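# Thread the dark-handled rod through the brass ring barrels

## Task

Push the steel rod that has the dark handle through the small barrels of every brass ring part sitting in the steel block, far enough that its tip sticks out past the block's far end. Leave the rod resting in the barrels, with all the ring parts still where they were.

## Robot and tools

Robot: two arms, left_arm and right_arm. Each carries the same five-finger right hand, so numbers, axes and sides of a hand mean the same on both. Base positions (scene frame): left_arm (-0.057, +0.477, 0) m, right_arm (+0.040, -0.438, 0) m, each turned only slightly about z.

Frame: the scene frame has its origin at table-top height, halfway between the nominal bases. +z is up, +x points out over the table, and left_arm is on the +y side. Image sides do not follow arm names. Positions are in metres, velocities in m/s and rad/s, orientations as quat_wxyz.

Hand point: a point fixed to the palm, 0.15 m out from the wrist flange along the fingers and 0.05 m in front of the palm. Its +z runs along the straight fingers, +y out of the palm, and +x across the palm away from the thumb. Straight fingertips reach 0.06-0.07 m past it. A wrist bracket on the little-finger side can strike things. With the fingers level, the wrist can sit below the hand point and reach the table first.

The row: 28 numbers, each in [-1, 1], always for both arms. First left_arm: dx, dy, dz, rx, ry, rz, little, ring, middle, index, thumb_bend, thumb_turn, force_limit, speed. Then the same 14 for right_arm.
- dx..rz are an offset, not a pose. They count from that arm's Hand target at the start of the action or move, along the scene axes. 1.0 = 0.6 m or 180 degrees. rx, ry, rz form one rotation vector, turning about the Hand target's position. Sending the same offset again moves the arm further. Six zeros re-command the current Hand target.
- The finger and thumb numbers are absolute targets: -1 is open or straight, +1 is closed. thumb_turn -1 puts the thumb beside the palm and +1 puts it opposite the fingers. A hand has no 'no change' value, so repeat its last sent eight numbers to keep it as it is. Before anything has been sent, use hand_measured plus hand_force_limit and hand_speed.
- force_limit runs linearly from about 0 N at -1 to 10 N at +1 (15 N for the two thumb motors). speed rises from almost 0 at -1 to full at +0.48 and above. For a gentle grip, use speed -0.94 or lower.
- Gripping: with the thumb in front of the palm, the hand holds objects about 0.035-0.065 m thick, or a handle down to about 0.025 m.

Tools:
- execute_actions(actions, cameras): actions is a list of actions. Each action is up to 15 rows, one row per 1/30 s step. A shorter table keeps its last row for the rest of the steps. Every row counts from the action's starting Hand target, not from the row before. cameras lists names (cam_high, cam_low, cam_left_wrist, cam_right_wrist, or 'all'). An empty actions list returns all images.
- move(target, speed, blend, stop_force, zero, blocking, cameras): straight-line paths for the hand points. target is one row of 28, or up to 15 rows. Every row is an offset from the same starting Hand targets. speed is in m/s, 0.002-3.2, default 0.25; turns are capped at twice that in rad/s. blend is a corner radius in m; 0 means stop at each target. stop_force is in N, 4-120: an arm's path ends once the wrist sensor feels that much push against its motion. zero (default true) re-zeroes before the move. blocking=false returns early, but not together with stop_force. The result adds a 'move:' line with the ending (done, off_target, moving, held, fault) and limits (paced, held). Paths do not avoid obstacles. Keep paths away from an arm's own base. Leave stop_force out when backing off a contact.
- wait(seconds 0-10); stop() brakes a running move.
- zoom_image(camera, region [x0,y0,x1,y1] in pixels, at most 504x504).
- show_instructions(); zero_wrist_force(arm); finished_scene(scene=1).

Results: end_effector_position and quat in the scene frame. Hand target is the last commanded pose after clipping, and it is the base for the next offsets. If the arm settles short of it, send the gap as an offset. hand_measured, hand_stopped_by (moving, target, force, stalled, fault) and hand_load_n list six values in motor order. hand_load_n is positive when something pushes a finger open; a lost grip shows as a load near 0. Wrist force and torque are along the hand's own axes, zeroed at the start, and a third line shows the peak. Joint torques include the arm's own weight. The controller limits commanded orientation to 32 degrees from the measured one and holds back commands that bring the arms too close.

Cameras: cam_high and cam_low are fixed; cam_left_wrist and cam_right_wrist are fisheye cameras on the hands. All are 672x504.

Avoid: the arms are stiff, so aiming even slightly past a firm contact can cause a fault. Contact torque at a joint limit (wrist joints 48.6 N m) or about 150 N of outside force stops the arm for 10 s. Hot motors (MOTOR HOT at 70 °C) brake the arm at 85 °C. Pushing hard, slamming, dropping the rod, or letting anything leave the table spoils the task. The arms must not press on each other, including one hand closing on the other's fingers. Something may occasionally nudge loose objects.

Each tool is called as a command line: name --argument value for each argument, lists and objects as JSON in quotes; but a table of rows of numbers goes row by row, as --pt "numbers of a row", without its own name.

Reference images:

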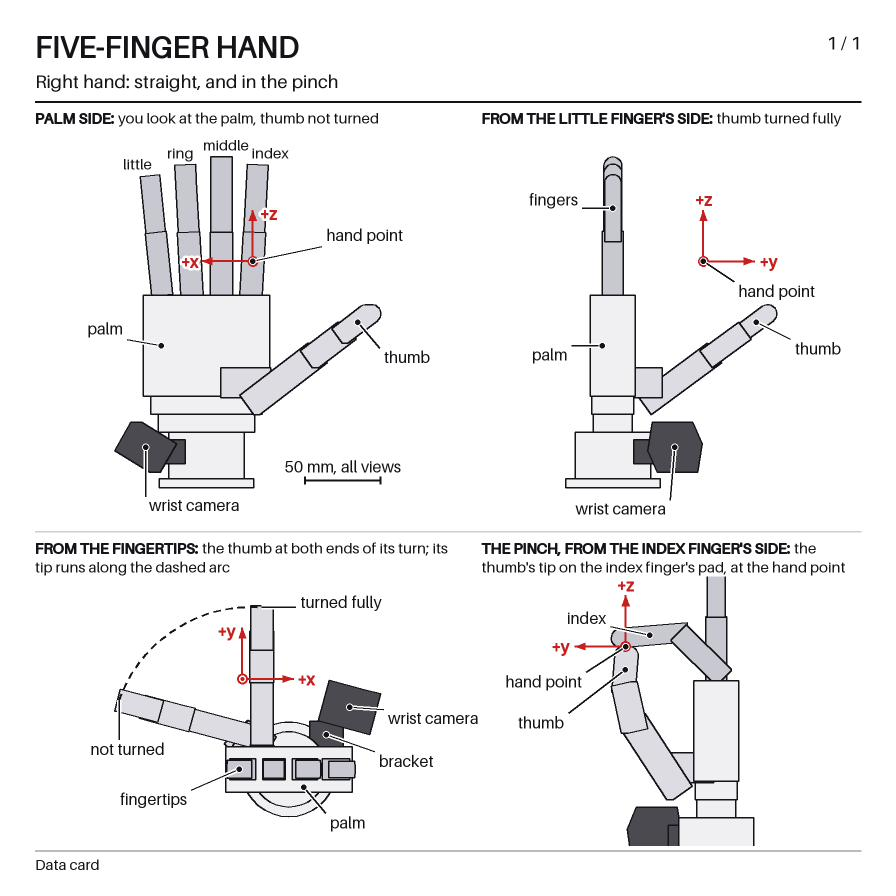

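## Session

execute_actions --actions '[]'

Scene clock: 0.00 s.
left_arm: end_effector_position=(+0.8884, +0.0740, +0.3275) hand_measured=(-1.000, -1.000, -1.000, -1.000, -1.000, -1.000) hand_load_n=(+0.0, +0.0, +0.0, +0.0, +0.0, +0.0) hand_stopped_by=(target, target, target, target, target, target) hand_force_limit=0.00 hand_speed=-0.80 end_effector_quat_wxyz=(+0.671, -0.484, +0.515, -0.226) | right_arm: end_effector_position=(+0.7317, -0.9475, +0.3373) hand_measured=(-1.000, -1.000, -1.000, -1.000, -1.000, -1.000) hand_load_n=(+0.0, +0.0, +0.0, +0.0, +0.0, +0.0) hand_stopped_by=(target, target, target, target, target, target) hand_force_limit=0.00 hand_speed=-0.80 end_effector_quat_wxyz=(+0.411, -0.156, +0.892, +0.105)
Joint positions: left_arm=[-0.824 -0.937 1.275 -0.345 0.289 -2.642] | right_arm=[-1.107 -0.89 1.196 1.236 0.695 -3.027]
Joint velocities: within noise
Joint torques (N m): no reading
Wrist force (N): no reading
Wrist torque (N m): no reading
Wrist force, peak (N): no reading
Hand target: left_arm +0.8884, +0.0740, +0.3275; +0.671, -0.484, +0.515, -0.226 | right_arm +0.7317, -0.9475, +0.3373; +0.411, -0.156, +0.892, +0.105

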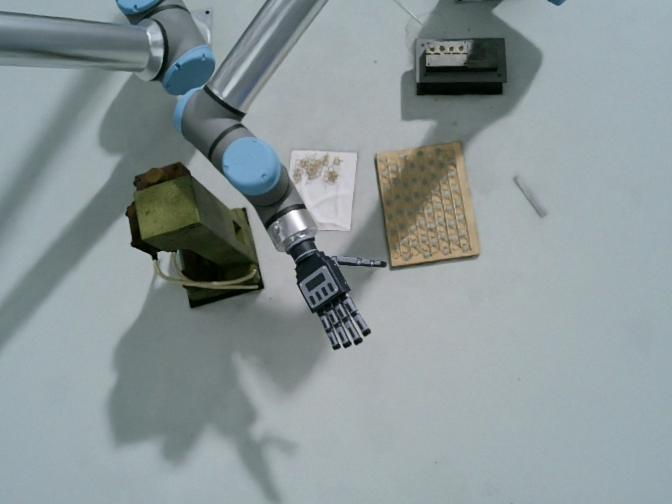

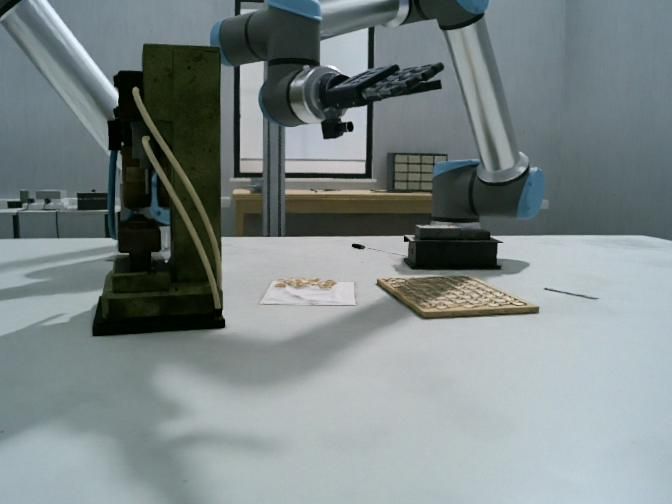

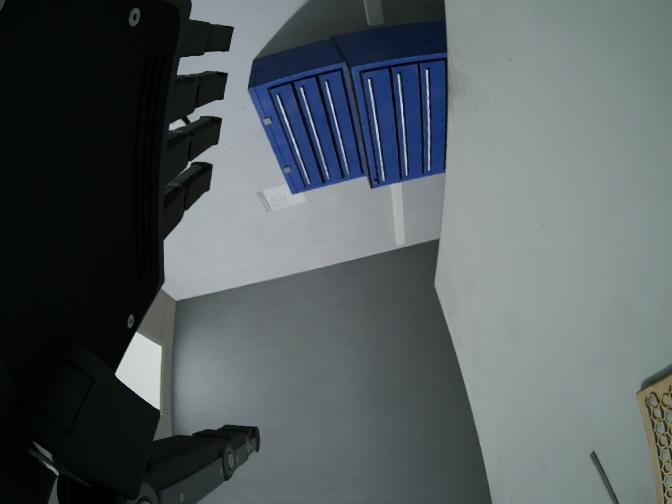

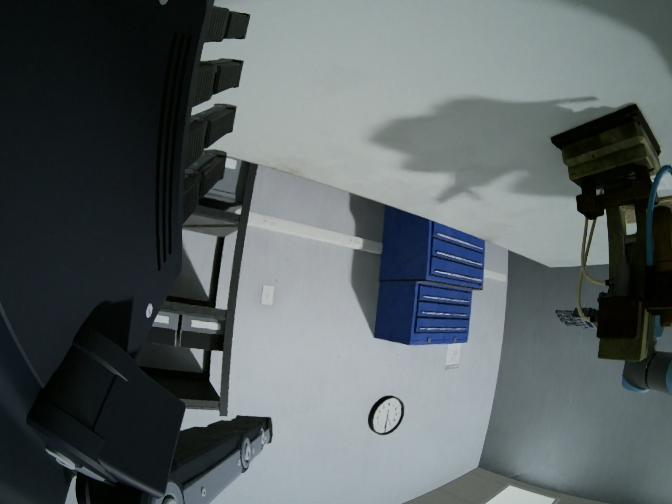

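zoom_image --camera "cam_high" --region '[380, 0, 580, 150]'

zoom_image --camera "cam_low" --region '[330, 200, 550, 300]'

Scaled by 2.520 from the camera's 672x504 image, which has a finer 960x720 frame.

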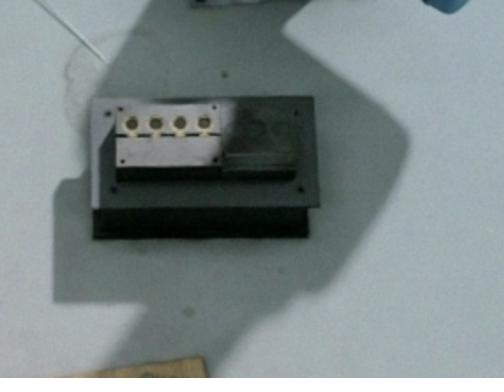

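Scaled by 2.291 from the camera's 672x504 image, which has a finer 960x720 frame.

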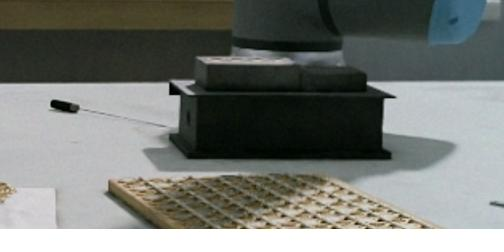

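move --pt "-0.481 0.827 0.1375 -0.520 0.175 0.399 -1 -1 -1 -1 -1 -1 0 -0.8 -0.6195 0.546 0.271 -0.255 0.151 0.363 -1 -1 -1 -1 -1 -1 0 -0.8" --speed 0.3 --cameras '["all"]'

Scene clock: 253.43 s.
left_arm: end_effector_position=(+0.5999, +0.5701, +0.4100) hand_measured=(-1.000, -1.000, -1.000, -1.000, -1.000, -1.000) hand_load_n=(+0.0, +0.0, +0.0, +0.0, +0.0, +0.0) hand_stopped_by=(target, target, target, target, target, target) hand_force_limit=0.00 hand_speed=-0.80 end_effector_quat_wxyz=(+0.000, +1.000, +0.000, +0.000) | right_arm: end_effector_position=(+0.3600, -0.6199, +0.4998) hand_measured=(-1.000, -1.000, -1.000, -1.000, -1.000, -1.000) hand_load_n=(+0.0, +0.0, +0.0, +0.0, +0.0, +0.0) hand_stopped_by=(target, target, target, target, target, target) hand_force_limit=0.00 hand_speed=-0.80 end_effector_quat_wxyz=(+0.000, +0.707, -0.708, +0.001)
Joint positions: left_arm=[-0.003 -1.177 1.298 1.45 1.57 -4.742] | right_arm=[-0.905 -1.656 1.698 1.528 1.57 -4.063]
Joint torques (N m): left_arm=[9.91 -53.35 -26.82 7.26 2.93 2.84] | right_arm=[14.71 -42.27 -28.45 5.45 1.55 -2.92]
Wrist force (N): left_arm=[-0.1 1.4 -1.4] | right_arm=[-2.4 -0.5 0.8]
Wrist torque (N m): left_arm=[0.35 0.38 0.17] | right_arm=[-0.12 0.32 -0.14]
Wrist force, peak (N): left_arm=[0.2 1.2 -1.9] | right_arm=[-3.2 0.3 0.6]
Hand target: left_arm +0.5998, +0.5702, +0.4100; +0.000, +1.000, +0.000, +0.000 | right_arm +0.3600, -0.6199, +0.4999; +0.000, +0.707, -0.707, +0.001
Off the commanded pose: left_arm 0.000 m, 0 deg | right_arm 0.000 m, 0 deg.
move: done
camera_calibration:
cam_left_wrist: T_world_to_cam=[[0.251746, -0.966362, 0.0526191, 0.36834], [-0.841095, -0.19157, 0.505826, 0.405598], [-0.47873, -0.171597, -0.861029, 0.855705], [0, 0, 0, 1]] pos_world=[0.65807, 0.580487, 0.512243]
cam_right_wrist: T_world_to_cam=[[-0.967234, -0.250425, 0.0417812, 0.171563], [-0.193822, 0.834632, 0.51558, 0.327773], [-0.163986, 0.490588, -0.855822, 0.909524], [0, 0, 0, 1]] pos_world=[0.378621, -0.676808, 0.60223]

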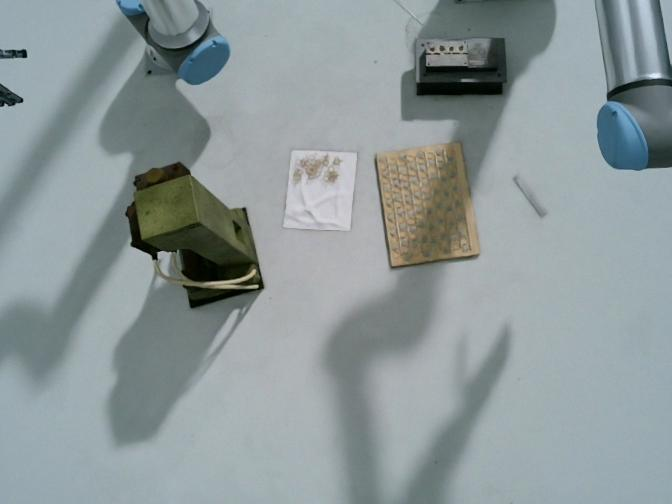

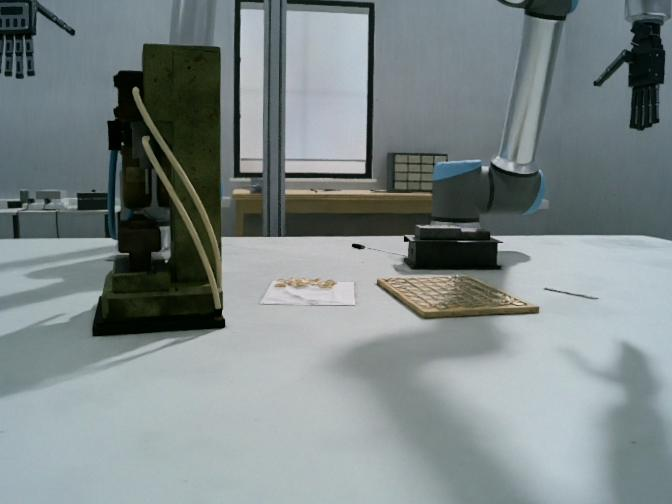

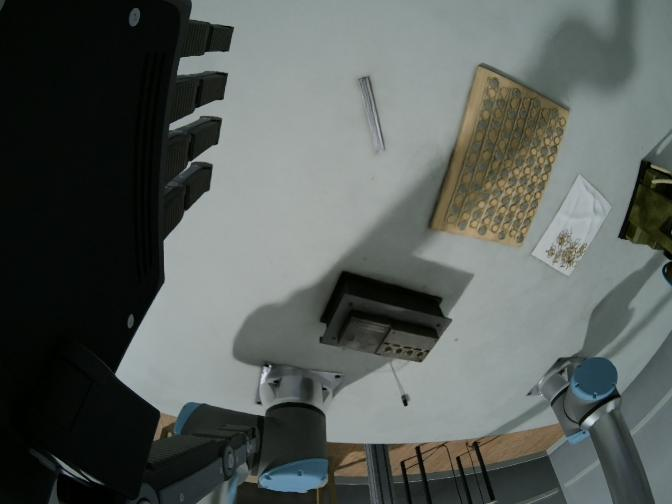

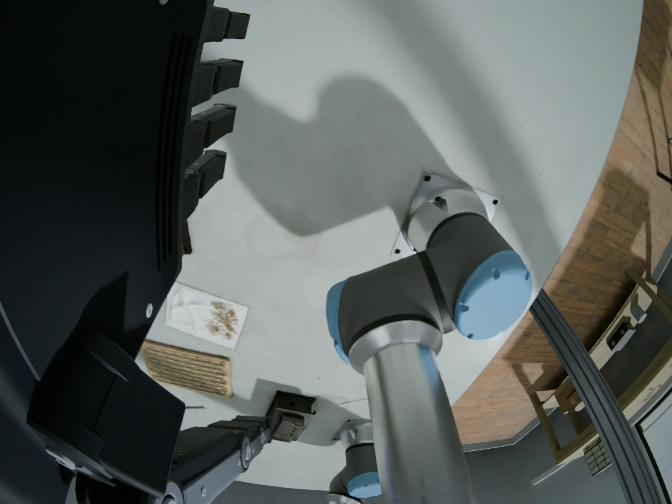

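zoom_image --camera "cam_left_wrist" --region '[310, 260, 470, 420]'

zoom_image --camera "cam_high" --region '[390, 0, 530, 105]'

Scaled by 3.150 from the camera's 672x504 image, which has a finer 960x720 frame.

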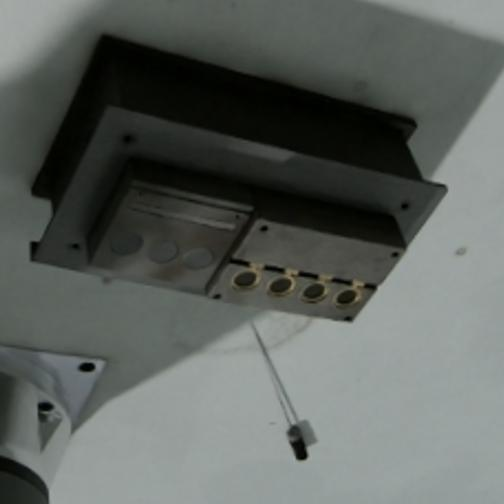

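Scaled by 3.600 from the camera's 672x504 image, which has a finer 960x720 frame.

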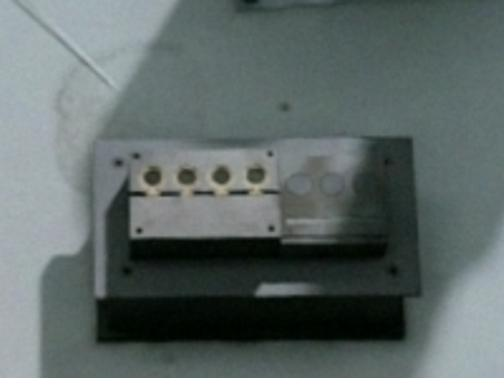

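move --pt "0 0 0 0 0 0 -1 -1 -1 -1 -1 -1 0 -0.8 0.067 0.333 0.0 0 0 0 -1 -1 -1 -1 -1 -1 0 -0.8" --pt "0 0 0 0 0 0 -1 -1 -1 -1 -1 -1 0 -0.8 -0.05 0.9 -0.133 0 0 0 -1 -1 -1 -1 -1 -1 0 -0.8" --speed 0.3 --blend 0.08 --cameras '["all"]'

Scene clock: 315.03 s.
left_arm: end_effector_position=(+0.5998, +0.5702, +0.4100) hand_measured=(-1.000, -1.000, -1.000, -1.000, -1.000, -1.000) hand_load_n=(+0.0, +0.0, +0.0, +0.0, +0.0, +0.0) hand_stopped_by=(target, target, target, target, target, target) hand_force_limit=0.00 hand_speed=-0.80 end_effector_quat_wxyz=(+0.000, +1.000, +0.000, +0.000) | right_arm: end_effector_position=(+0.3300, -0.0799, +0.4201) hand_measured=(-1.000, -1.000, -1.000, -1.000, -1.000, -1.000) hand_load_n=(+0.0, +0.0, +0.0, +0.0, +0.0, +0.0) hand_stopped_by=(target, target, target, target, target, target) hand_force_limit=0.00 hand_speed=-0.80 end_effector_quat_wxyz=(+0.000, +0.707, -0.707, +0.001)
Joint positions: left_arm=[-0.002 -1.177 1.298 1.45 1.57 -4.742] | right_arm=[0.397 -1.564 1.75 1.383 1.572 -2.761]
Joint torques (N m): left_arm=[11.12 -51.8 -29.26 7.76 3.09 2.79] | right_arm=[15.02 -26.25 -42.84 1.42 2.64 2.93]
Wrist force (N): left_arm=[0.0 1.5 -1.1] | right_arm=[-1.5 -0.5 0.9]
Wrist torque (N m): left_arm=[0.36 0.37 0.18] | right_arm=[-0.10 0.18 -0.40]
Wrist force, peak (N): left_arm=[-0.1 1.6 -1.9] | right_arm=[-3.4 -0.1 1.6]
Hand target: left_arm +0.5998, +0.5702, +0.4100; +0.000, +1.000, +0.000, +0.000 | right_arm +0.3300, -0.0799, +0.4201; +0.000, +0.707, -0.707, +0.001
Off the commanded pose: left_arm 0.000 m, 0 deg | right_arm 0.000 m, 0 deg.
move: done
camera_calibration:
cam_left_wrist: T_world_to_cam=[[0.251858, -0.966326, 0.0527517, 0.368275], [-0.841004, -0.191573, 0.505976, 0.405482], [-0.478832, -0.171798, -0.860933, 0.855856], [0, 0, 0, 1]] pos_world=[0.658071, 0.580588, 0.512243]
cam_right_wrist: T_world_to_cam=[[-0.9672, -0.250552, 0.0418107, 0.281066], [-0.193921, 0.834624, 0.515555, -0.0875535], [-0.16407, 0.490537, -0.855836, 0.571421], [0, 0, 0, 1]] pos_world=[0.348622, -0.136807, 0.52243]

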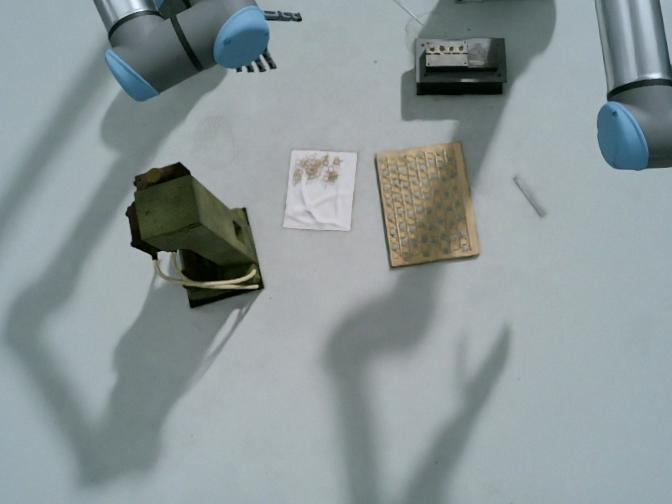

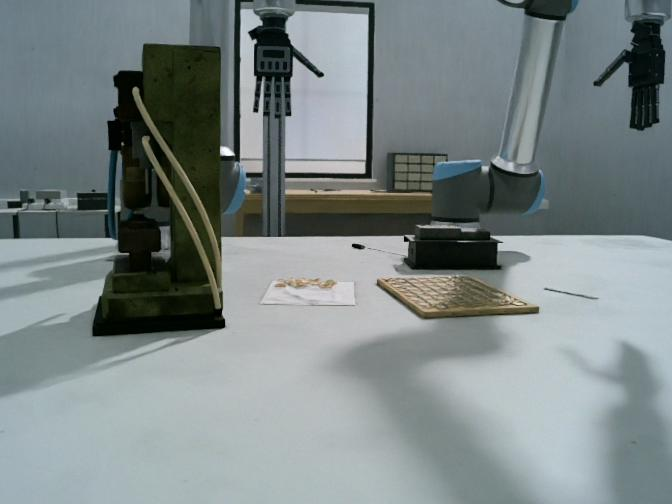

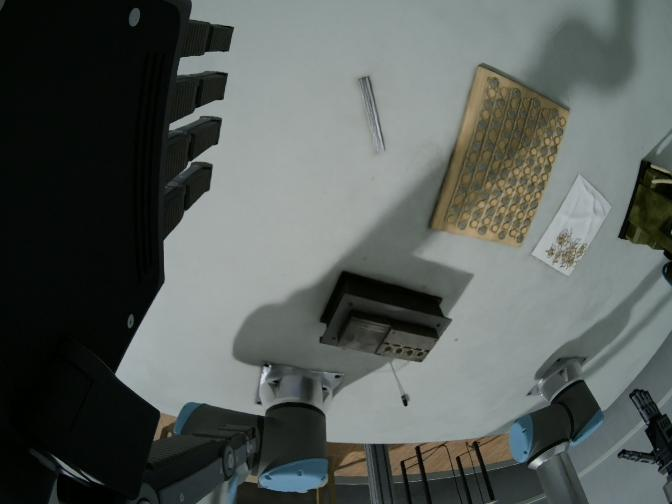

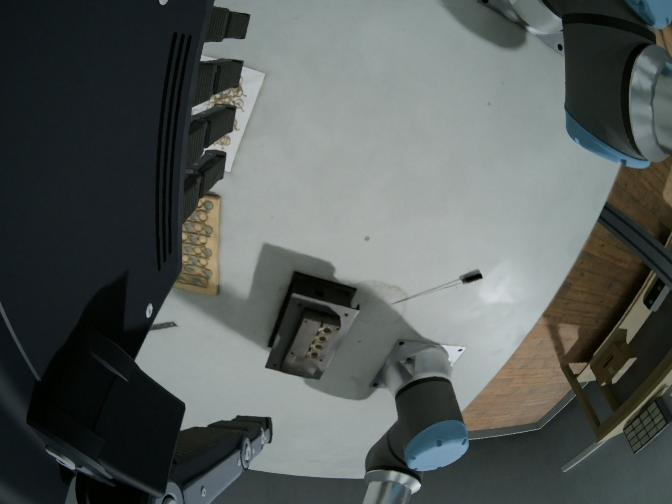

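zoom_image --camera "cam_right_wrist" --region '[380, 240, 520, 345]'

zoom_image --camera "cam_right_wrist" --region '[255, 255, 375, 390]'

Scaled by 3.600 from the camera's 672x504 image, which has a finer 960x720 frame.

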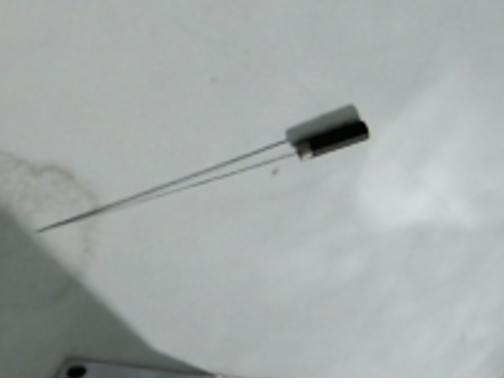

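Scaled by 3.733 from the camera's 672x504 image, which has a finer 960x720 frame.

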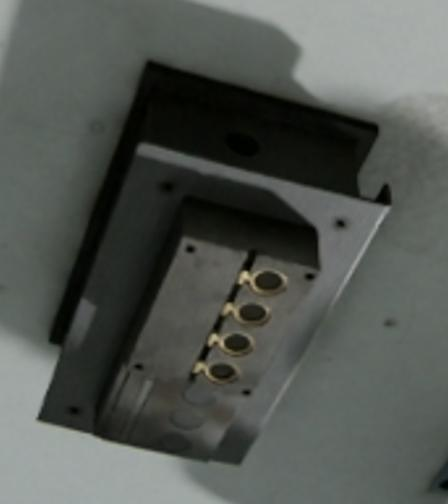

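move --target '[0,0,0,0,0,0, -1,-1,-1,-1,-1,-1, 0, -0.8, -0.317, 0.217, -0.233, 0, 0, 0, -1,-1,-1,-1,-1,-1, 0, -0.8]' --speed 0.3 --cameras '["cam_right_wrist"]'

Scene clock: 334.80 s.
left_arm: end_effector_position=(+0.5998, +0.5702, +0.4100) hand_measured=(-1.000, -1.000, -1.000, -1.000, -1.000, -1.000) hand_load_n=(+0.0, +0.0, +0.0, +0.0, +0.0, +0.0) hand_stopped_by=(target, target, target, target, target, target) hand_force_limit=0.00 hand_speed=-0.80 end_effector_quat_wxyz=(+0.000, +1.000, +0.000, +0.000) | right_arm: end_effector_position=(+0.1398, +0.0503, +0.2803) hand_measured=(-1.000, -1.000, -1.000, -1.000, -1.000, -1.000) hand_load_n=(+0.0, +0.0, +0.0, +0.0, -0.5, +0.0) hand_stopped_by=(target, target, target, target, target, target) hand_force_limit=0.00 hand_speed=-0.80 end_effector_quat_wxyz=(+0.000, +0.707, -0.707, +0.001)
Joint positions: left_arm=[-0.002 -1.177 1.298 1.45 1.57 -4.742] | right_arm=[0.884 -1.482 1.922 1.131 1.572 -2.274]
Joint torques (N m): left_arm=[9.39 -52.85 -28.88 7.63 3.25 2.64] | right_arm=[12.36 -34.93 -38.13 1.16 1.85 2]
Wrist force (N): left_arm=[0.0 1.1 -1.2] | right_arm=[-1.8 -0.7 1.4]
Wrist torque (N m): left_arm=[0.30 0.37 0.17] | right_arm=[-0.11 0.24 -0.42]
Wrist force, peak (N): left_arm=[0.2 1.6 -1.8] | right_arm=[-3.2 0.3 2.2]
Hand target: left_arm +0.5998, +0.5702, +0.4100; +0.000, +1.000, +0.000, +0.000 | right_arm +0.1398, +0.0503, +0.2803; +0.000, +0.707, -0.707, +0.001
Off the commanded pose: left_arm 0.000 m, 0 deg | right_arm 0.000 m, 0 deg.
move: done
camera_calibration:
cam_right_wrist: T_world_to_cam=[[-0.967205, -0.250531, 0.0418237, 0.135568], [-0.193897, 0.83463, 0.515554, -0.161034], [-0.16407, 0.490537, -0.855835, 0.356702], [0, 0, 0, 1]] pos_world=[0.158422, -0.00660753, 0.38263]
Images, in order (width x height): cam_right_wrist 672x504.

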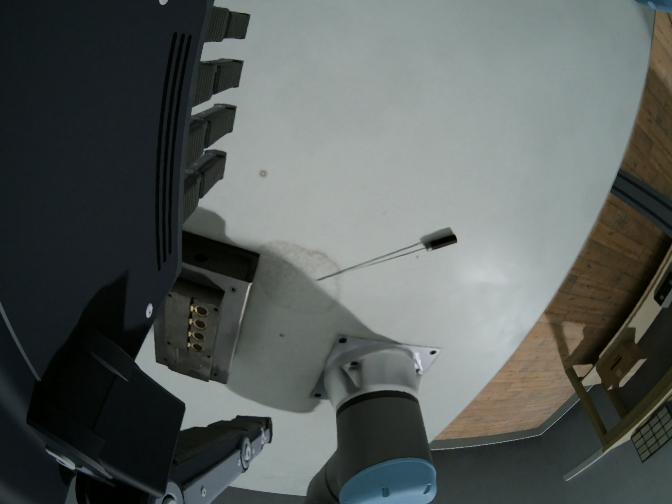

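zoom_image --camera "cam_right_wrist" --region '[300, 210, 480, 300]'

zoom_image --camera "cam_right_wrist" --region '[150, 225, 270, 390]'

Scaled by 2.800 from the camera's 672x504 image, which has a finer 960x720 frame.

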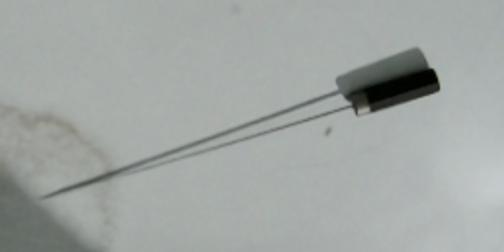

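Scaled by 3.055 from the camera's 672x504 image, which has a finer 960x720 frame.

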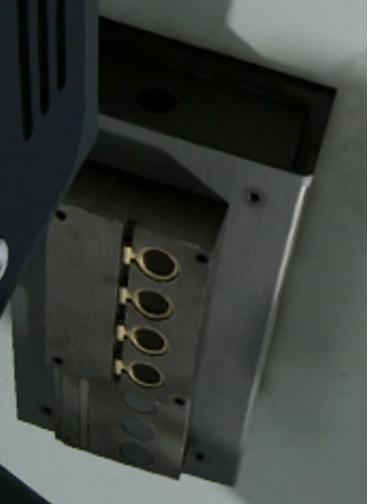

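move --target '[0,0,0,0,0,0, -1,-1,-1,-1,-1,-1, 0, -0.8, -0.281, 0.083, -0.2705, 0, 0, 0, -1,-1,-1,-1,-1,-1, 0, -0.8]' --speed 0.25 --cameras '["cam_right_wrist", "cam_low"]'

Scene clock: 385.90 s.
left_arm: end_effector_position=(+0.5998, +0.5702, +0.4100) hand_measured=(-1.000, -1.000, -1.000, -1.000, -1.000, -1.000) hand_load_n=(+0.0, +0.0, +0.0, +0.0, +0.0, +0.5) hand_stopped_by=(target, target, target, target, target, target) hand_force_limit=0.00 hand_speed=-0.80 end_effector_quat_wxyz=(+0.000, +1.000, +0.000, +0.000) | right_arm: end_effector_position=(-0.0288, +0.1001, +0.1180) hand_measured=(-1.000, -1.000, -1.000, -1.000, -1.000, -1.000) hand_load_n=(+0.0, +0.0, +0.0, +0.0, -0.5, +0.0) hand_stopped_by=(target, target, target, target, target, target) hand_force_limit=0.00 hand_speed=-0.80 end_effector_quat_wxyz=(+0.000, +0.707, -0.707, +0.001)
Joint positions: left_arm=[-0.002 -1.177 1.298 1.45 1.57 -4.742] | right_arm=[1.255 -1.286 2.021 0.836 1.572 -1.903]
Joint torques (N m): left_arm=[8.88 -53.69 -29.22 7.6 3.21 2.77] | right_arm=[11.52 -40.16 -32.16 0.87 1.62 2.35]
Wrist force (N): left_arm=[-0.2 1.0 -1.7] | right_arm=[-2.2 -0.6 0.8]
Wrist torque (N m): left_arm=[0.32 0.41 0.15] | right_arm=[-0.03 0.34 -0.44]
Wrist force, peak (N): left_arm=[-0.2 1.7 -1.7] | right_arm=[-2.2 0.7 2.4]
Hand target: left_arm +0.5998, +0.5702, +0.4100; +0.000, +1.000, +0.000, +0.000 | right_arm -0.0288, +0.1001, +0.1180; +0.000, +0.707, -0.707, +0.001
Off the commanded pose: left_arm 0.000 m, 0 deg | right_arm 0.000 m, 0 deg.
move: done
camera_calibration:
cam_right_wrist: T_world_to_cam=[[-0.967205, -0.250531, 0.0418237, -0.00824266], [-0.193897, 0.83463, 0.515554, -0.151667], [-0.16407, 0.490537, -0.855835, 0.165794], [0, 0, 0, 1]] pos_world=[-0.0101783, 0.0431925, 0.22043]
Images, in order (width x height): cam_low 672x504, cam_right_wrist 672x504.

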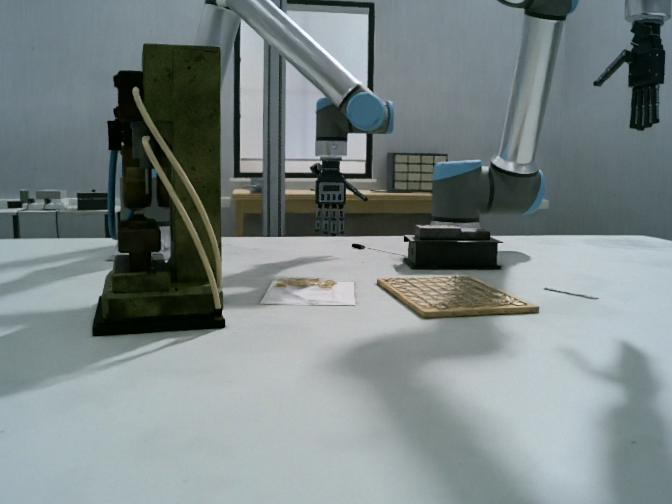

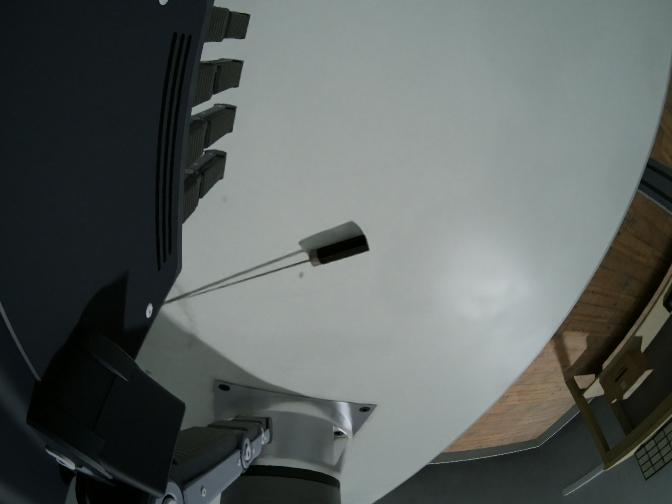

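zoom_image --camera "cam_right_wrist" --region '[290, 210, 390, 285]'

zoom_image --camera "cam_right_wrist" --region '[150, 230, 350, 330]'

zoom_image --camera "cam_low" --region '[340, 235, 420, 275]'

Scaled by 5.040 from the camera's 672x504 image, which has a finer 960x720 frame.

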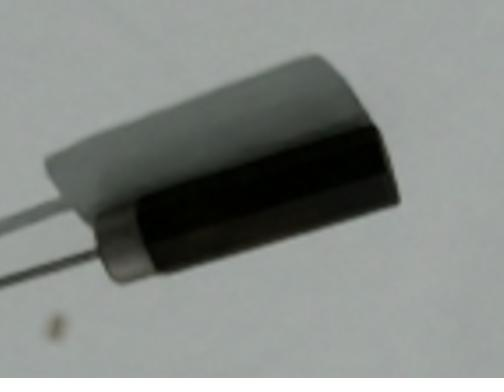

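Scaled by 2.520 from the camera's 672x504 image, which has a finer 960x720 frame.

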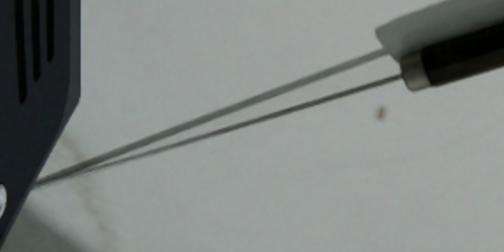

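Scaled by 6.300 from the camera's 672x504 image, which has a finer 960x720 frame.

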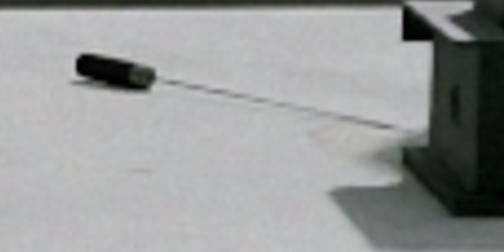

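move --target '[0,0,0,0,0,0, -1,-1,-1,-1,-1,-1, 0, -0.8, -0.1937, 0.1715, 0, 0, 0, 0, -1,-1,-1,-1,-1,-1, 0, -0.8]' --speed 0.2 --cameras '["cam_right_wrist", "cam_left_wrist"]'

Scene clock: 845.50 s.
left_arm: end_effector_position=(+0.5998, +0.5702, +0.4100) hand_measured=(-1.000, -1.000, -1.000, -1.000, -1.000, -1.000) hand_load_n=(+0.0, +0.0, +0.0, +0.0, +0.0, +0.0) hand_stopped_by=(target, target, target, target, target, target) hand_force_limit=0.00 hand_speed=-0.80 end_effector_quat_wxyz=(+0.000, +1.000, +0.000, +0.000) | right_arm: end_effector_position=(-0.1450, +0.2030, +0.1180) hand_measured=(-1.000, -1.000, -1.000, -1.000, -1.000, -1.000) hand_load_n=(+0.0, +0.0, +0.0, +0.0, -0.5, +0.0) hand_stopped_by=(target, target, target, target, target, target) hand_force_limit=0.00 hand_speed=-0.80 end_effector_quat_wxyz=(+0.000, +0.707, -0.707, +0.001)
Joint positions: left_arm=[-0.002 -1.177 1.298 1.45 1.57 -4.742] | right_arm=[1.507 -1.125 1.78 0.916 1.572 -1.651]
Joint torques (N m): left_arm=[11.8 -52.77 -30.85 7.72 3.28 2.56] | right_arm=[16.33 -58.85 -32.56 4.96 1.63 2.57]
Wrist force (N): left_arm=[-0.4 1.7 -1.2] | right_arm=[-2.2 -0.6 1.0]
Wrist torque (N m): left_arm=[0.39 0.42 0.16] | right_arm=[-0.09 0.34 -0.38]
Wrist force, peak (N): left_arm=[0.0 2.1 -1.4] | right_arm=[-3.1 0.8 1.2]
Hand target: left_arm +0.5998, +0.5702, +0.4100; +0.000, +1.000, +0.000, +0.000 | right_arm -0.1450, +0.2030, +0.1180; +0.000, +0.707, -0.707, +0.001
Off the commanded pose: left_arm 0.000 m, 0 deg | right_arm 0.000 m, 0 deg.
move: done
camera_calibration:
cam_left_wrist: T_world_to_cam=[[0.251858, -0.966326, 0.0527517, 0.368275], [-0.841004, -0.191573, 0.505976, 0.405482], [-0.478832, -0.171798, -0.860933, 0.855856], [0, 0, 0, 1]] pos_world=[0.658071, 0.580588, 0.512243]
cam_right_wrist: T_world_to_cam=[[-0.9672, -0.250552, 0.0418107, -0.0948415], [-0.193921, 0.834624, 0.515555, -0.260032], [-0.16407, 0.490537, -0.855836, 0.0961676], [0, 0, 0, 1]] pos_world=[-0.126378, 0.146093, 0.22033]
Images, in order (width x height): cam_left_wrist 672x504, cam_right_wrist 672x504.

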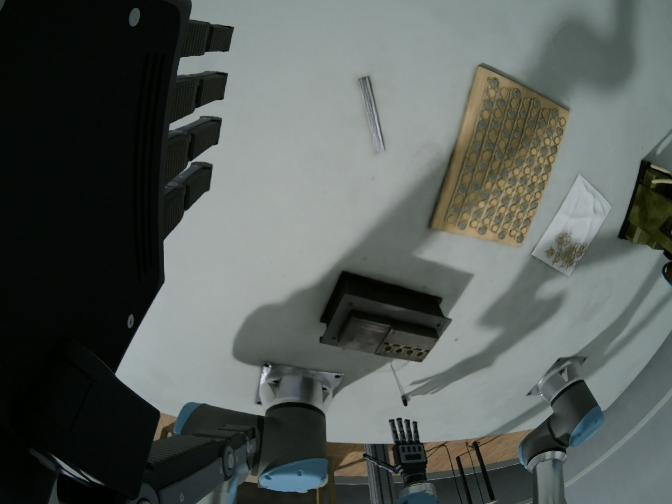

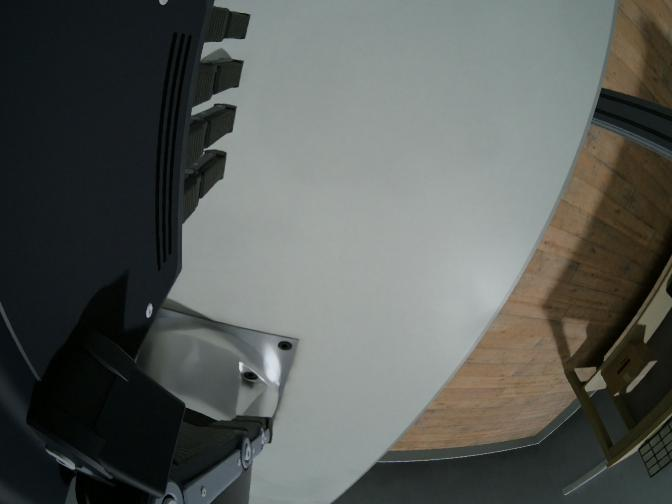

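move --pt "0 0 0 0 0 0 -1 -1 -1 -1 -1 -1 0 -0.8 0 0 0 0 0 0 0.6 0.6 -1 0.6 -1 -1 0 0" --pt "0 0 0 0 0 0 -1 -1 -1 -1 -1 -1 0 -0.8 0 0 -0.055 0 0 0 0.6 0.6 -1 0.6 -1 -1 0 0" --speed 0.1 --cameras '["cam_right_wrist"]'

move --target '[0,0,0,0,0,0, -1,-1,-1,-1,-1,-1, 0, -0.8, 0,0,-0.0417, 0, 0, 0, 0.6,0.6,-1,0.6,-1,-1, 0, 0]' --speed 0.02 --stop_force 5 --cameras '["cam_right_wrist"]'

Scene clock: 883.63 s.
left_arm: end_effector_position=(+0.5998, +0.5702, +0.4100) hand_measured=(-1.000, -1.000, -1.000, -1.000, -1.000, -1.000) hand_load_n=(+0.0, +0.0, +0.0, +0.0, +0.0, +0.0) hand_stopped_by=(target, target, target, target, target, target) hand_force_limit=0.00 hand_speed=-0.80 end_effector_quat_wxyz=(+0.000, +1.000, +0.000, +0.000) | right_arm: end_effector_position=(-0.1450, +0.2030, +0.0850) hand_measured=(+0.600, +0.600, -1.000, +0.600, -1.000, -1.000) hand_load_n=(+0.0, +0.0, +0.0, +0.5, +0.0, +0.0) hand_stopped_by=(target, target, target, target, target, target) hand_force_limit=0.00 hand_speed=0.00 end_effector_quat_wxyz=(+0.000, +0.707, -0.707, +0.001)
Joint positions: left_arm=[-0.002 -1.177 1.298 1.45 1.57 -4.742] | right_arm=[1.507 -1.09 1.798 0.863 1.572 -1.651]
Joint torques (N m): left_arm=[10.3 -53.35 -31.91 7.66 3.2 2.73] | right_arm=[2.99 -57.67 -19.62 1.35 -2.7 1.39]
Wrist force (N): left_arm=[0.0 1.4 -1.4] | right_arm=[-1.8 -0.3 1.4]
Wrist torque (N m): left_arm=[0.35 0.37 0.18] | right_arm=[-0.10 0.25 -0.41]
Wrist force, peak (N): left_arm=[-0.1 1.7 -1.7] | right_arm=[-2.2 -0.3 1.5]
Hand target: left_arm +0.5998, +0.5702, +0.4100; +0.000, +1.000, +0.000, +0.000 | right_arm -0.1450, +0.2030, +0.0850; +0.000, +0.707, -0.707, +0.001
Off the commanded pose: left_arm 0.000 m, 0 deg | right_arm 0.000 m, 0 deg.
move: done
camera_calibration:
cam_right_wrist: T_world_to_cam=[[-0.967201, -0.250543, 0.0418451, -0.0934486], [-0.19391, 0.834671, 0.515483, -0.243146], [-0.164077, 0.490461, -0.855877, 0.0679795], [0, 0, 0, 1]] pos_world=[-0.126378, 0.146193, 0.18743]
Images, in order (width x height): cam_right_wrist 672x504.

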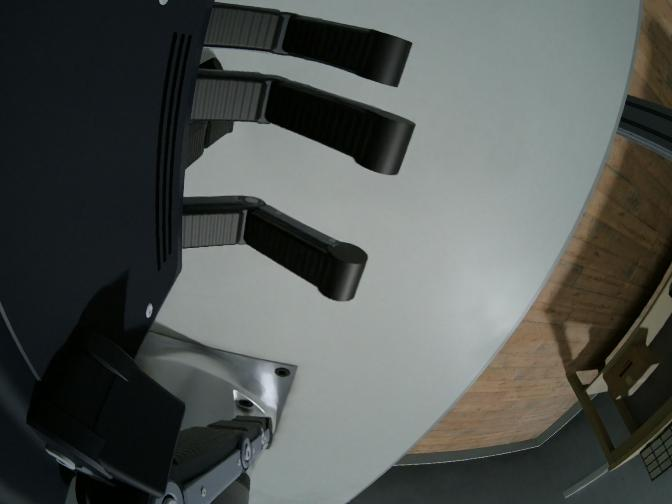

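Scene clock: 885.60 s.
left_arm: end_effector_position=(+0.5998, +0.5702, +0.4100) hand_measured=(-1.000, -1.000, -1.000, -1.000, -1.000, -1.000) hand_load_n=(+0.0, +0.0, +0.0, +0.0, +0.0, +0.0) hand_stopped_by=(target, target, target, target, target, target) hand_force_limit=0.00 hand_speed=-0.80 end_effector_quat_wxyz=(+0.000, +1.000, +0.000, +0.000) | right_arm: end_effector_position=(-0.1450, +0.2030, +0.0700) hand_measured=(+0.600, +0.600, -1.000, +0.600, -1.000, -1.000) hand_load_n=(+0.0, +0.0, +0.0, +0.0, +0.0, +0.0) hand_stopped_by=(target, target, target, target, target, target) hand_force_limit=0.00 hand_speed=0.00 end_effector_quat_wxyz=(+0.000, +0.707, -0.707, +0.001)
Joint positions: left_arm=[-0.002 -1.177 1.298 1.45 1.57 -4.742] | right_arm=[1.507 -1.073 1.805 0.839 1.572 -1.651]
Joint torques (N m): left_arm=[7.23 -53.66 -31.97 7.53 2.87 2.58] | right_arm=[3.12 -80.92 -29.42 4.62 -2.66 1.34]
Wrist force (N): left_arm=[0.0 1.1 -1.1] | right_arm=[-1.8 -0.2 -6.3]
Wrist torque (N m): left_arm=[0.30 0.36 0.16] | right_arm=[0.42 0.42 -0.39]
Wrist force, peak (N): left_arm=[0.1 1.7 -1.6] | right_arm=[-0.6 -0.4 -33.4]
Hand target: left_arm +0.5998, +0.5702, +0.4100; +0.000, +1.000, +0.000, +0.000 | right_arm -0.1450, +0.2030, +0.0700; +0.000, +0.707, -0.707, +0.001 (not the last commanded pose)
Off the commanded pose: left_arm 0.000 m, 0 deg | right_arm 0.010 m, 0 deg.
move: contact (right_arm)
camera_calibration:
cam_right_wrist: T_world_to_cam=[[-0.967201, -0.25054, 0.0418469, -0.0928426], [-0.193907, 0.834672, 0.515483, -0.235279], [-0.164078, 0.490461, -0.855877, 0.0551048], [0, 0, 0, 1]] pos_world=[-0.126378, 0.146093, 0.17233]
Images, in order (width x height): cam_right_wrist 672x504.

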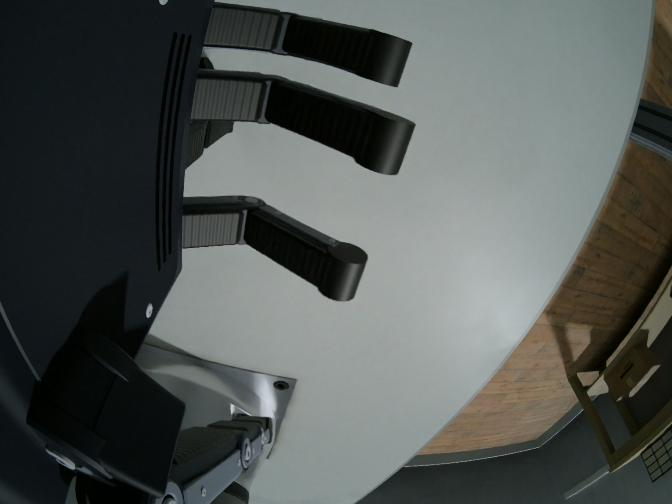

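move --pt "0 0 0 0 0 0 -1 -1 -1 -1 -1 -1 0 -0.8 0 0 0.0067 0 0 0 0.6 0.6 -1 0.6 -1 -1 0 0" --pt "0 0 0 0 0 0 -1 -1 -1 -1 -1 -1 0 -0.8 0.022 -0.0228 0.0067 0 0 0 0.6 0.6 -1 0.6 -1 -1 0 0" --pt "0 0 0 0 0 0 -1 -1 -1 -1 -1 -1 0 -0.8 0.0288 -0.0393 0.0067 0 0 0 0.6 0.6 -1 0.6 -1 -1 0 0" --pt "0 0 0 0 0 0 -1 -1 -1 -1 -1 -1 0 -0.8 0.0433 -0.0558 0.0067 0 0 0 0.6 0.6 -1 0.6 -1 -1 0 0" --pt "0 0 0 0 0 0 -1 -1 -1 -1 -1 -1 0 -0.8 0.0625 -0.0667 0.0067 0 0 0 0.6 0.6 -1 0.6 -1 -1 0 0" --pt "0 0 0 0 0 0 -1 -1 -1 -1 -1 -1 0 -0.8 0.0717 -0.0683 0.0067 0 0 0 0.6 0.6 -1 0.6 -1 -1 0 0" --speed 0.04 --blend '[0,0.003,0.003,0.003,0.003,0]' --cameras '["cam_right_wrist","cam_low"]'

Scene clock: 920.43 s.
left_arm: end_effector_position=(+0.5998, +0.5702, +0.4100) hand_measured=(-1.000, -1.000, -1.000, -1.000, -1.000, -1.000) hand_load_n=(+0.0, +0.0, +0.0, +0.0, +0.0, +0.5) hand_stopped_by=(target, target, target, target, target, target) hand_force_limit=0.00 hand_speed=-0.80 end_effector_quat_wxyz=(+0.000, +1.000, +0.000, +0.000) | right_arm: end_effector_position=(-0.1021, +0.1620, +0.0740) hand_measured=(+0.600, +0.600, -1.000, +0.600, -1.000, -1.000) hand_load_n=(+0.0, +0.0, +0.0, +0.0, +0.0, +0.0) hand_stopped_by=(target, target, target, target, target, target) hand_force_limit=0.00 hand_speed=0.00 end_effector_quat_wxyz=(+0.000, +0.707, -0.707, +0.001)
Joint positions: left_arm=[-0.002 -1.177 1.298 1.45 1.57 -4.742] | right_arm=[1.424 -1.14 1.906 0.805 1.572 -1.734]
Joint torques (N m): left_arm=[9.68 -51.91 -32.01 7.41 3.15 2.56] | right_arm=[-6.11 -80.79 -17.06 0.62 0 -2.27]
Wrist force (N): left_arm=[0.0 1.7 -1.2] | right_arm=[-2.4 -0.3 1.0]
Wrist torque (N m): left_arm=[0.38 0.36 0.18] | right_arm=[-0.02 0.38 -0.05]
Wrist force, peak (N): left_arm=[0.3 1.8 -1.7] | right_arm=[-2.1 -0.4 -7.0]
Hand target: left_arm +0.5998, +0.5702, +0.4100; +0.000, +1.000, +0.000, +0.000 | right_arm -0.1020, +0.1620, +0.0740; +0.000, +0.707, -0.707, +0.001
Off the commanded pose: left_arm 0.000 m, 0 deg | right_arm 0.000 m, 0 deg.
move: done; blend cut to 0.0028 m at target 5
camera_calibration:
cam_right_wrist: T_world_to_cam=[[-0.967217, -0.250492, 0.0417643, -0.0617565], [-0.19391, 0.834682, 0.515466, -0.194882], [-0.16398, 0.49047, -0.855891, 0.085637], [0, 0, 0, 1]] pos_world=[-0.0834788, 0.105193, 0.17633]
Images, in order (width x height): cam_low 672x504, cam_right_wrist 672x504.

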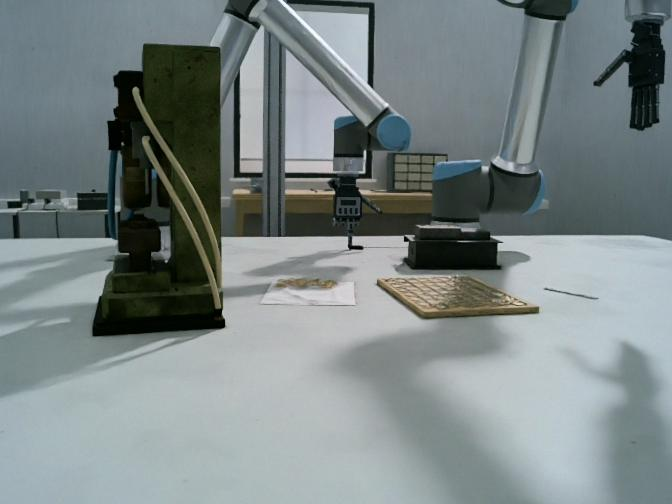

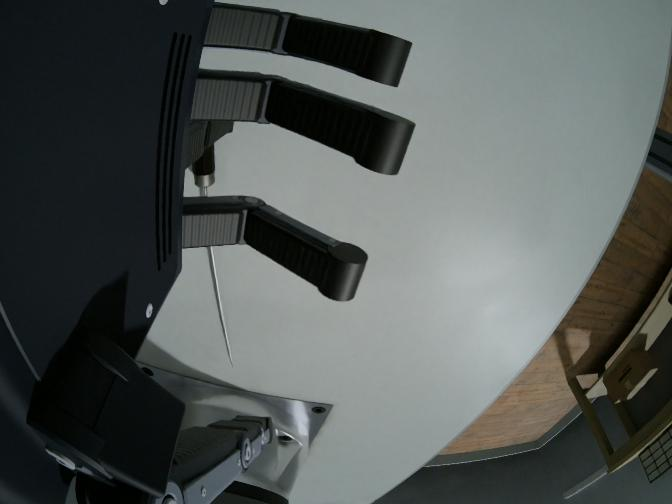

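move --pt "0 0 0 0 0 0 -1 -1 -1 -1 -1 -1 0 -0.8 -0.035 0.01 0 0 0 0 0.6 0.6 -1 0.6 -1 -1 0 0" --pt "0 0 0 0 0 0 -1 -1 -1 -1 -1 -1 0 -0.8 -0.035 0.01 0.14 0 0 0 0.6 0.6 -1 0.6 -1 -1 0 0" --speed '[0.08, 0.2]' --blend '[0.01, 0]'

execute_actions --actions '[]' --cameras '["cam_right_wrist"]'

Scene clock: 1026.47 s.
left_arm: end_effector_position=(+0.5998, +0.5702, +0.4100) hand_measured=(-1.000, -1.000, -1.000, -1.000, -1.000, -1.000) hand_load_n=(+0.0, +0.0, +0.0, +0.0, +0.0, +0.0) hand_stopped_by=(target, target, target, target, target, target) hand_force_limit=0.00 hand_speed=-0.80 end_effector_quat_wxyz=(+0.000, +1.000, +0.000, +0.000) | right_arm: end_effector_position=(-0.1231, +0.1680, +0.1579) hand_measured=(+0.600, +0.600, -1.000, +0.600, -1.000, -1.000) hand_load_n=(+0.0, +0.0, +0.0, +0.0, +0.0, +0.0) hand_stopped_by=(target, target, target, target, target, target) hand_force_limit=0.00 hand_speed=0.00 end_effector_quat_wxyz=(+0.000, +0.707, -0.707, +0.001)
Joint positions: left_arm=[-0.002 -1.177 1.298 1.45 1.57 -4.742] | right_arm=[1.463 -1.219 1.836 0.954 1.572 -1.695]
Joint torques (N m): left_arm=[8.49 -53.46 -33.68 7.61 2.74 2.57] | right_arm=[-3.07 -77.82 -35.15 5.78 2.31 -3.04]
Wrist force (N): left_arm=[0.0 1.7 -1.1] | right_arm=[-2.0 -0.3 1.1]
Wrist torque (N m): left_arm=[0.39 0.36 0.18] | right_arm=[-0.03 0.34 -0.40]
Wrist force, peak (N): left_arm=[-0.1 1.5 -2.0] | right_arm=[-2.4 0.1 2.8]
Hand target: left_arm +0.5998, +0.5702, +0.4100; +0.000, +1.000, +0.000, +0.000 | right_arm -0.1230, +0.1680, +0.1580; +0.000, +0.707, -0.707, +0.001
Off the commanded pose: left_arm 0.000 m, 0 deg | right_arm 0.000 m, 0 deg.
move: done

Scene clock: 1026.47 s.
left_arm: end_effector_position=(+0.5998, +0.5702, +0.4100) hand_measured=(-1.000, -1.000, -1.000, -1.000, -1.000, -1.000) hand_load_n=(+0.0, +0.0, +0.0, +0.0, +0.0, +0.0) hand_stopped_by=(target, target, target, target, target, target) hand_force_limit=0.00 hand_speed=-0.80 end_effector_quat_wxyz=(+0.000, +1.000, +0.000, +0.000) | right_arm: end_effector_position=(-0.1231, +0.1680, +0.1579) hand_measured=(+0.600, +0.600, -1.000, +0.600, -1.000, -1.000) hand_load_n=(+0.0, +0.0, +0.0, +0.0, +0.0, +0.0) hand_stopped_by=(target, target, target, target, target, target) hand_force_limit=0.00 hand_speed=0.00 end_effector_quat_wxyz=(+0.000, +0.707, -0.707, +0.001)
Joint positions: left_arm=[-0.002 -1.177 1.298 1.45 1.57 -4.742] | right_arm=[1.463 -1.219 1.836 0.954 1.572 -1.695]
Joint velocities: within noise
Joint torques (N m): left_arm=[8.49 -53.46 -33.68 7.61 2.74 2.57] | right_arm=[-3.07 -77.82 -35.15 5.78 2.31 -3.04]
Wrist force (N): left_arm=[0.0 1.7 -1.1] | right_arm=[-2.0 -0.3 1.1]
Wrist torque (N m): left_arm=[0.39 0.36 0.18] | right_arm=[-0.03 0.34 -0.40]
Wrist force, peak (N): left_arm=[0.0 1.7 -1.1] | right_arm=[-2.0 -0.3 1.1]
Hand target: left_arm +0.5998, +0.5702, +0.4100; +0.000, +1.000, +0.000, +0.000 | right_arm -0.1230, +0.1680, +0.1580; +0.000, +0.707, -0.707, +0.001
Off the commanded pose: left_arm 0.000 m, 0 deg | right_arm 0.000 m, 0 deg.
camera_calibration:
cam_right_wrist: T_world_to_cam=[[-0.967201, -0.25054, 0.0418469, -0.0840873], [-0.193907, 0.834672, 0.515483, -0.247264], [-0.164078, 0.490461, -0.855877, 0.151132], [0, 0, 0, 1]] pos_world=[-0.104478, 0.111193, 0.26033]
Images, in order (width x height): cam_right_wrist 672x504.

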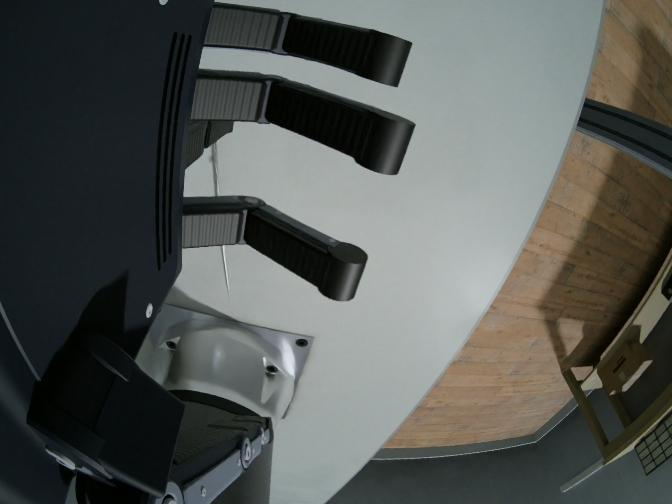

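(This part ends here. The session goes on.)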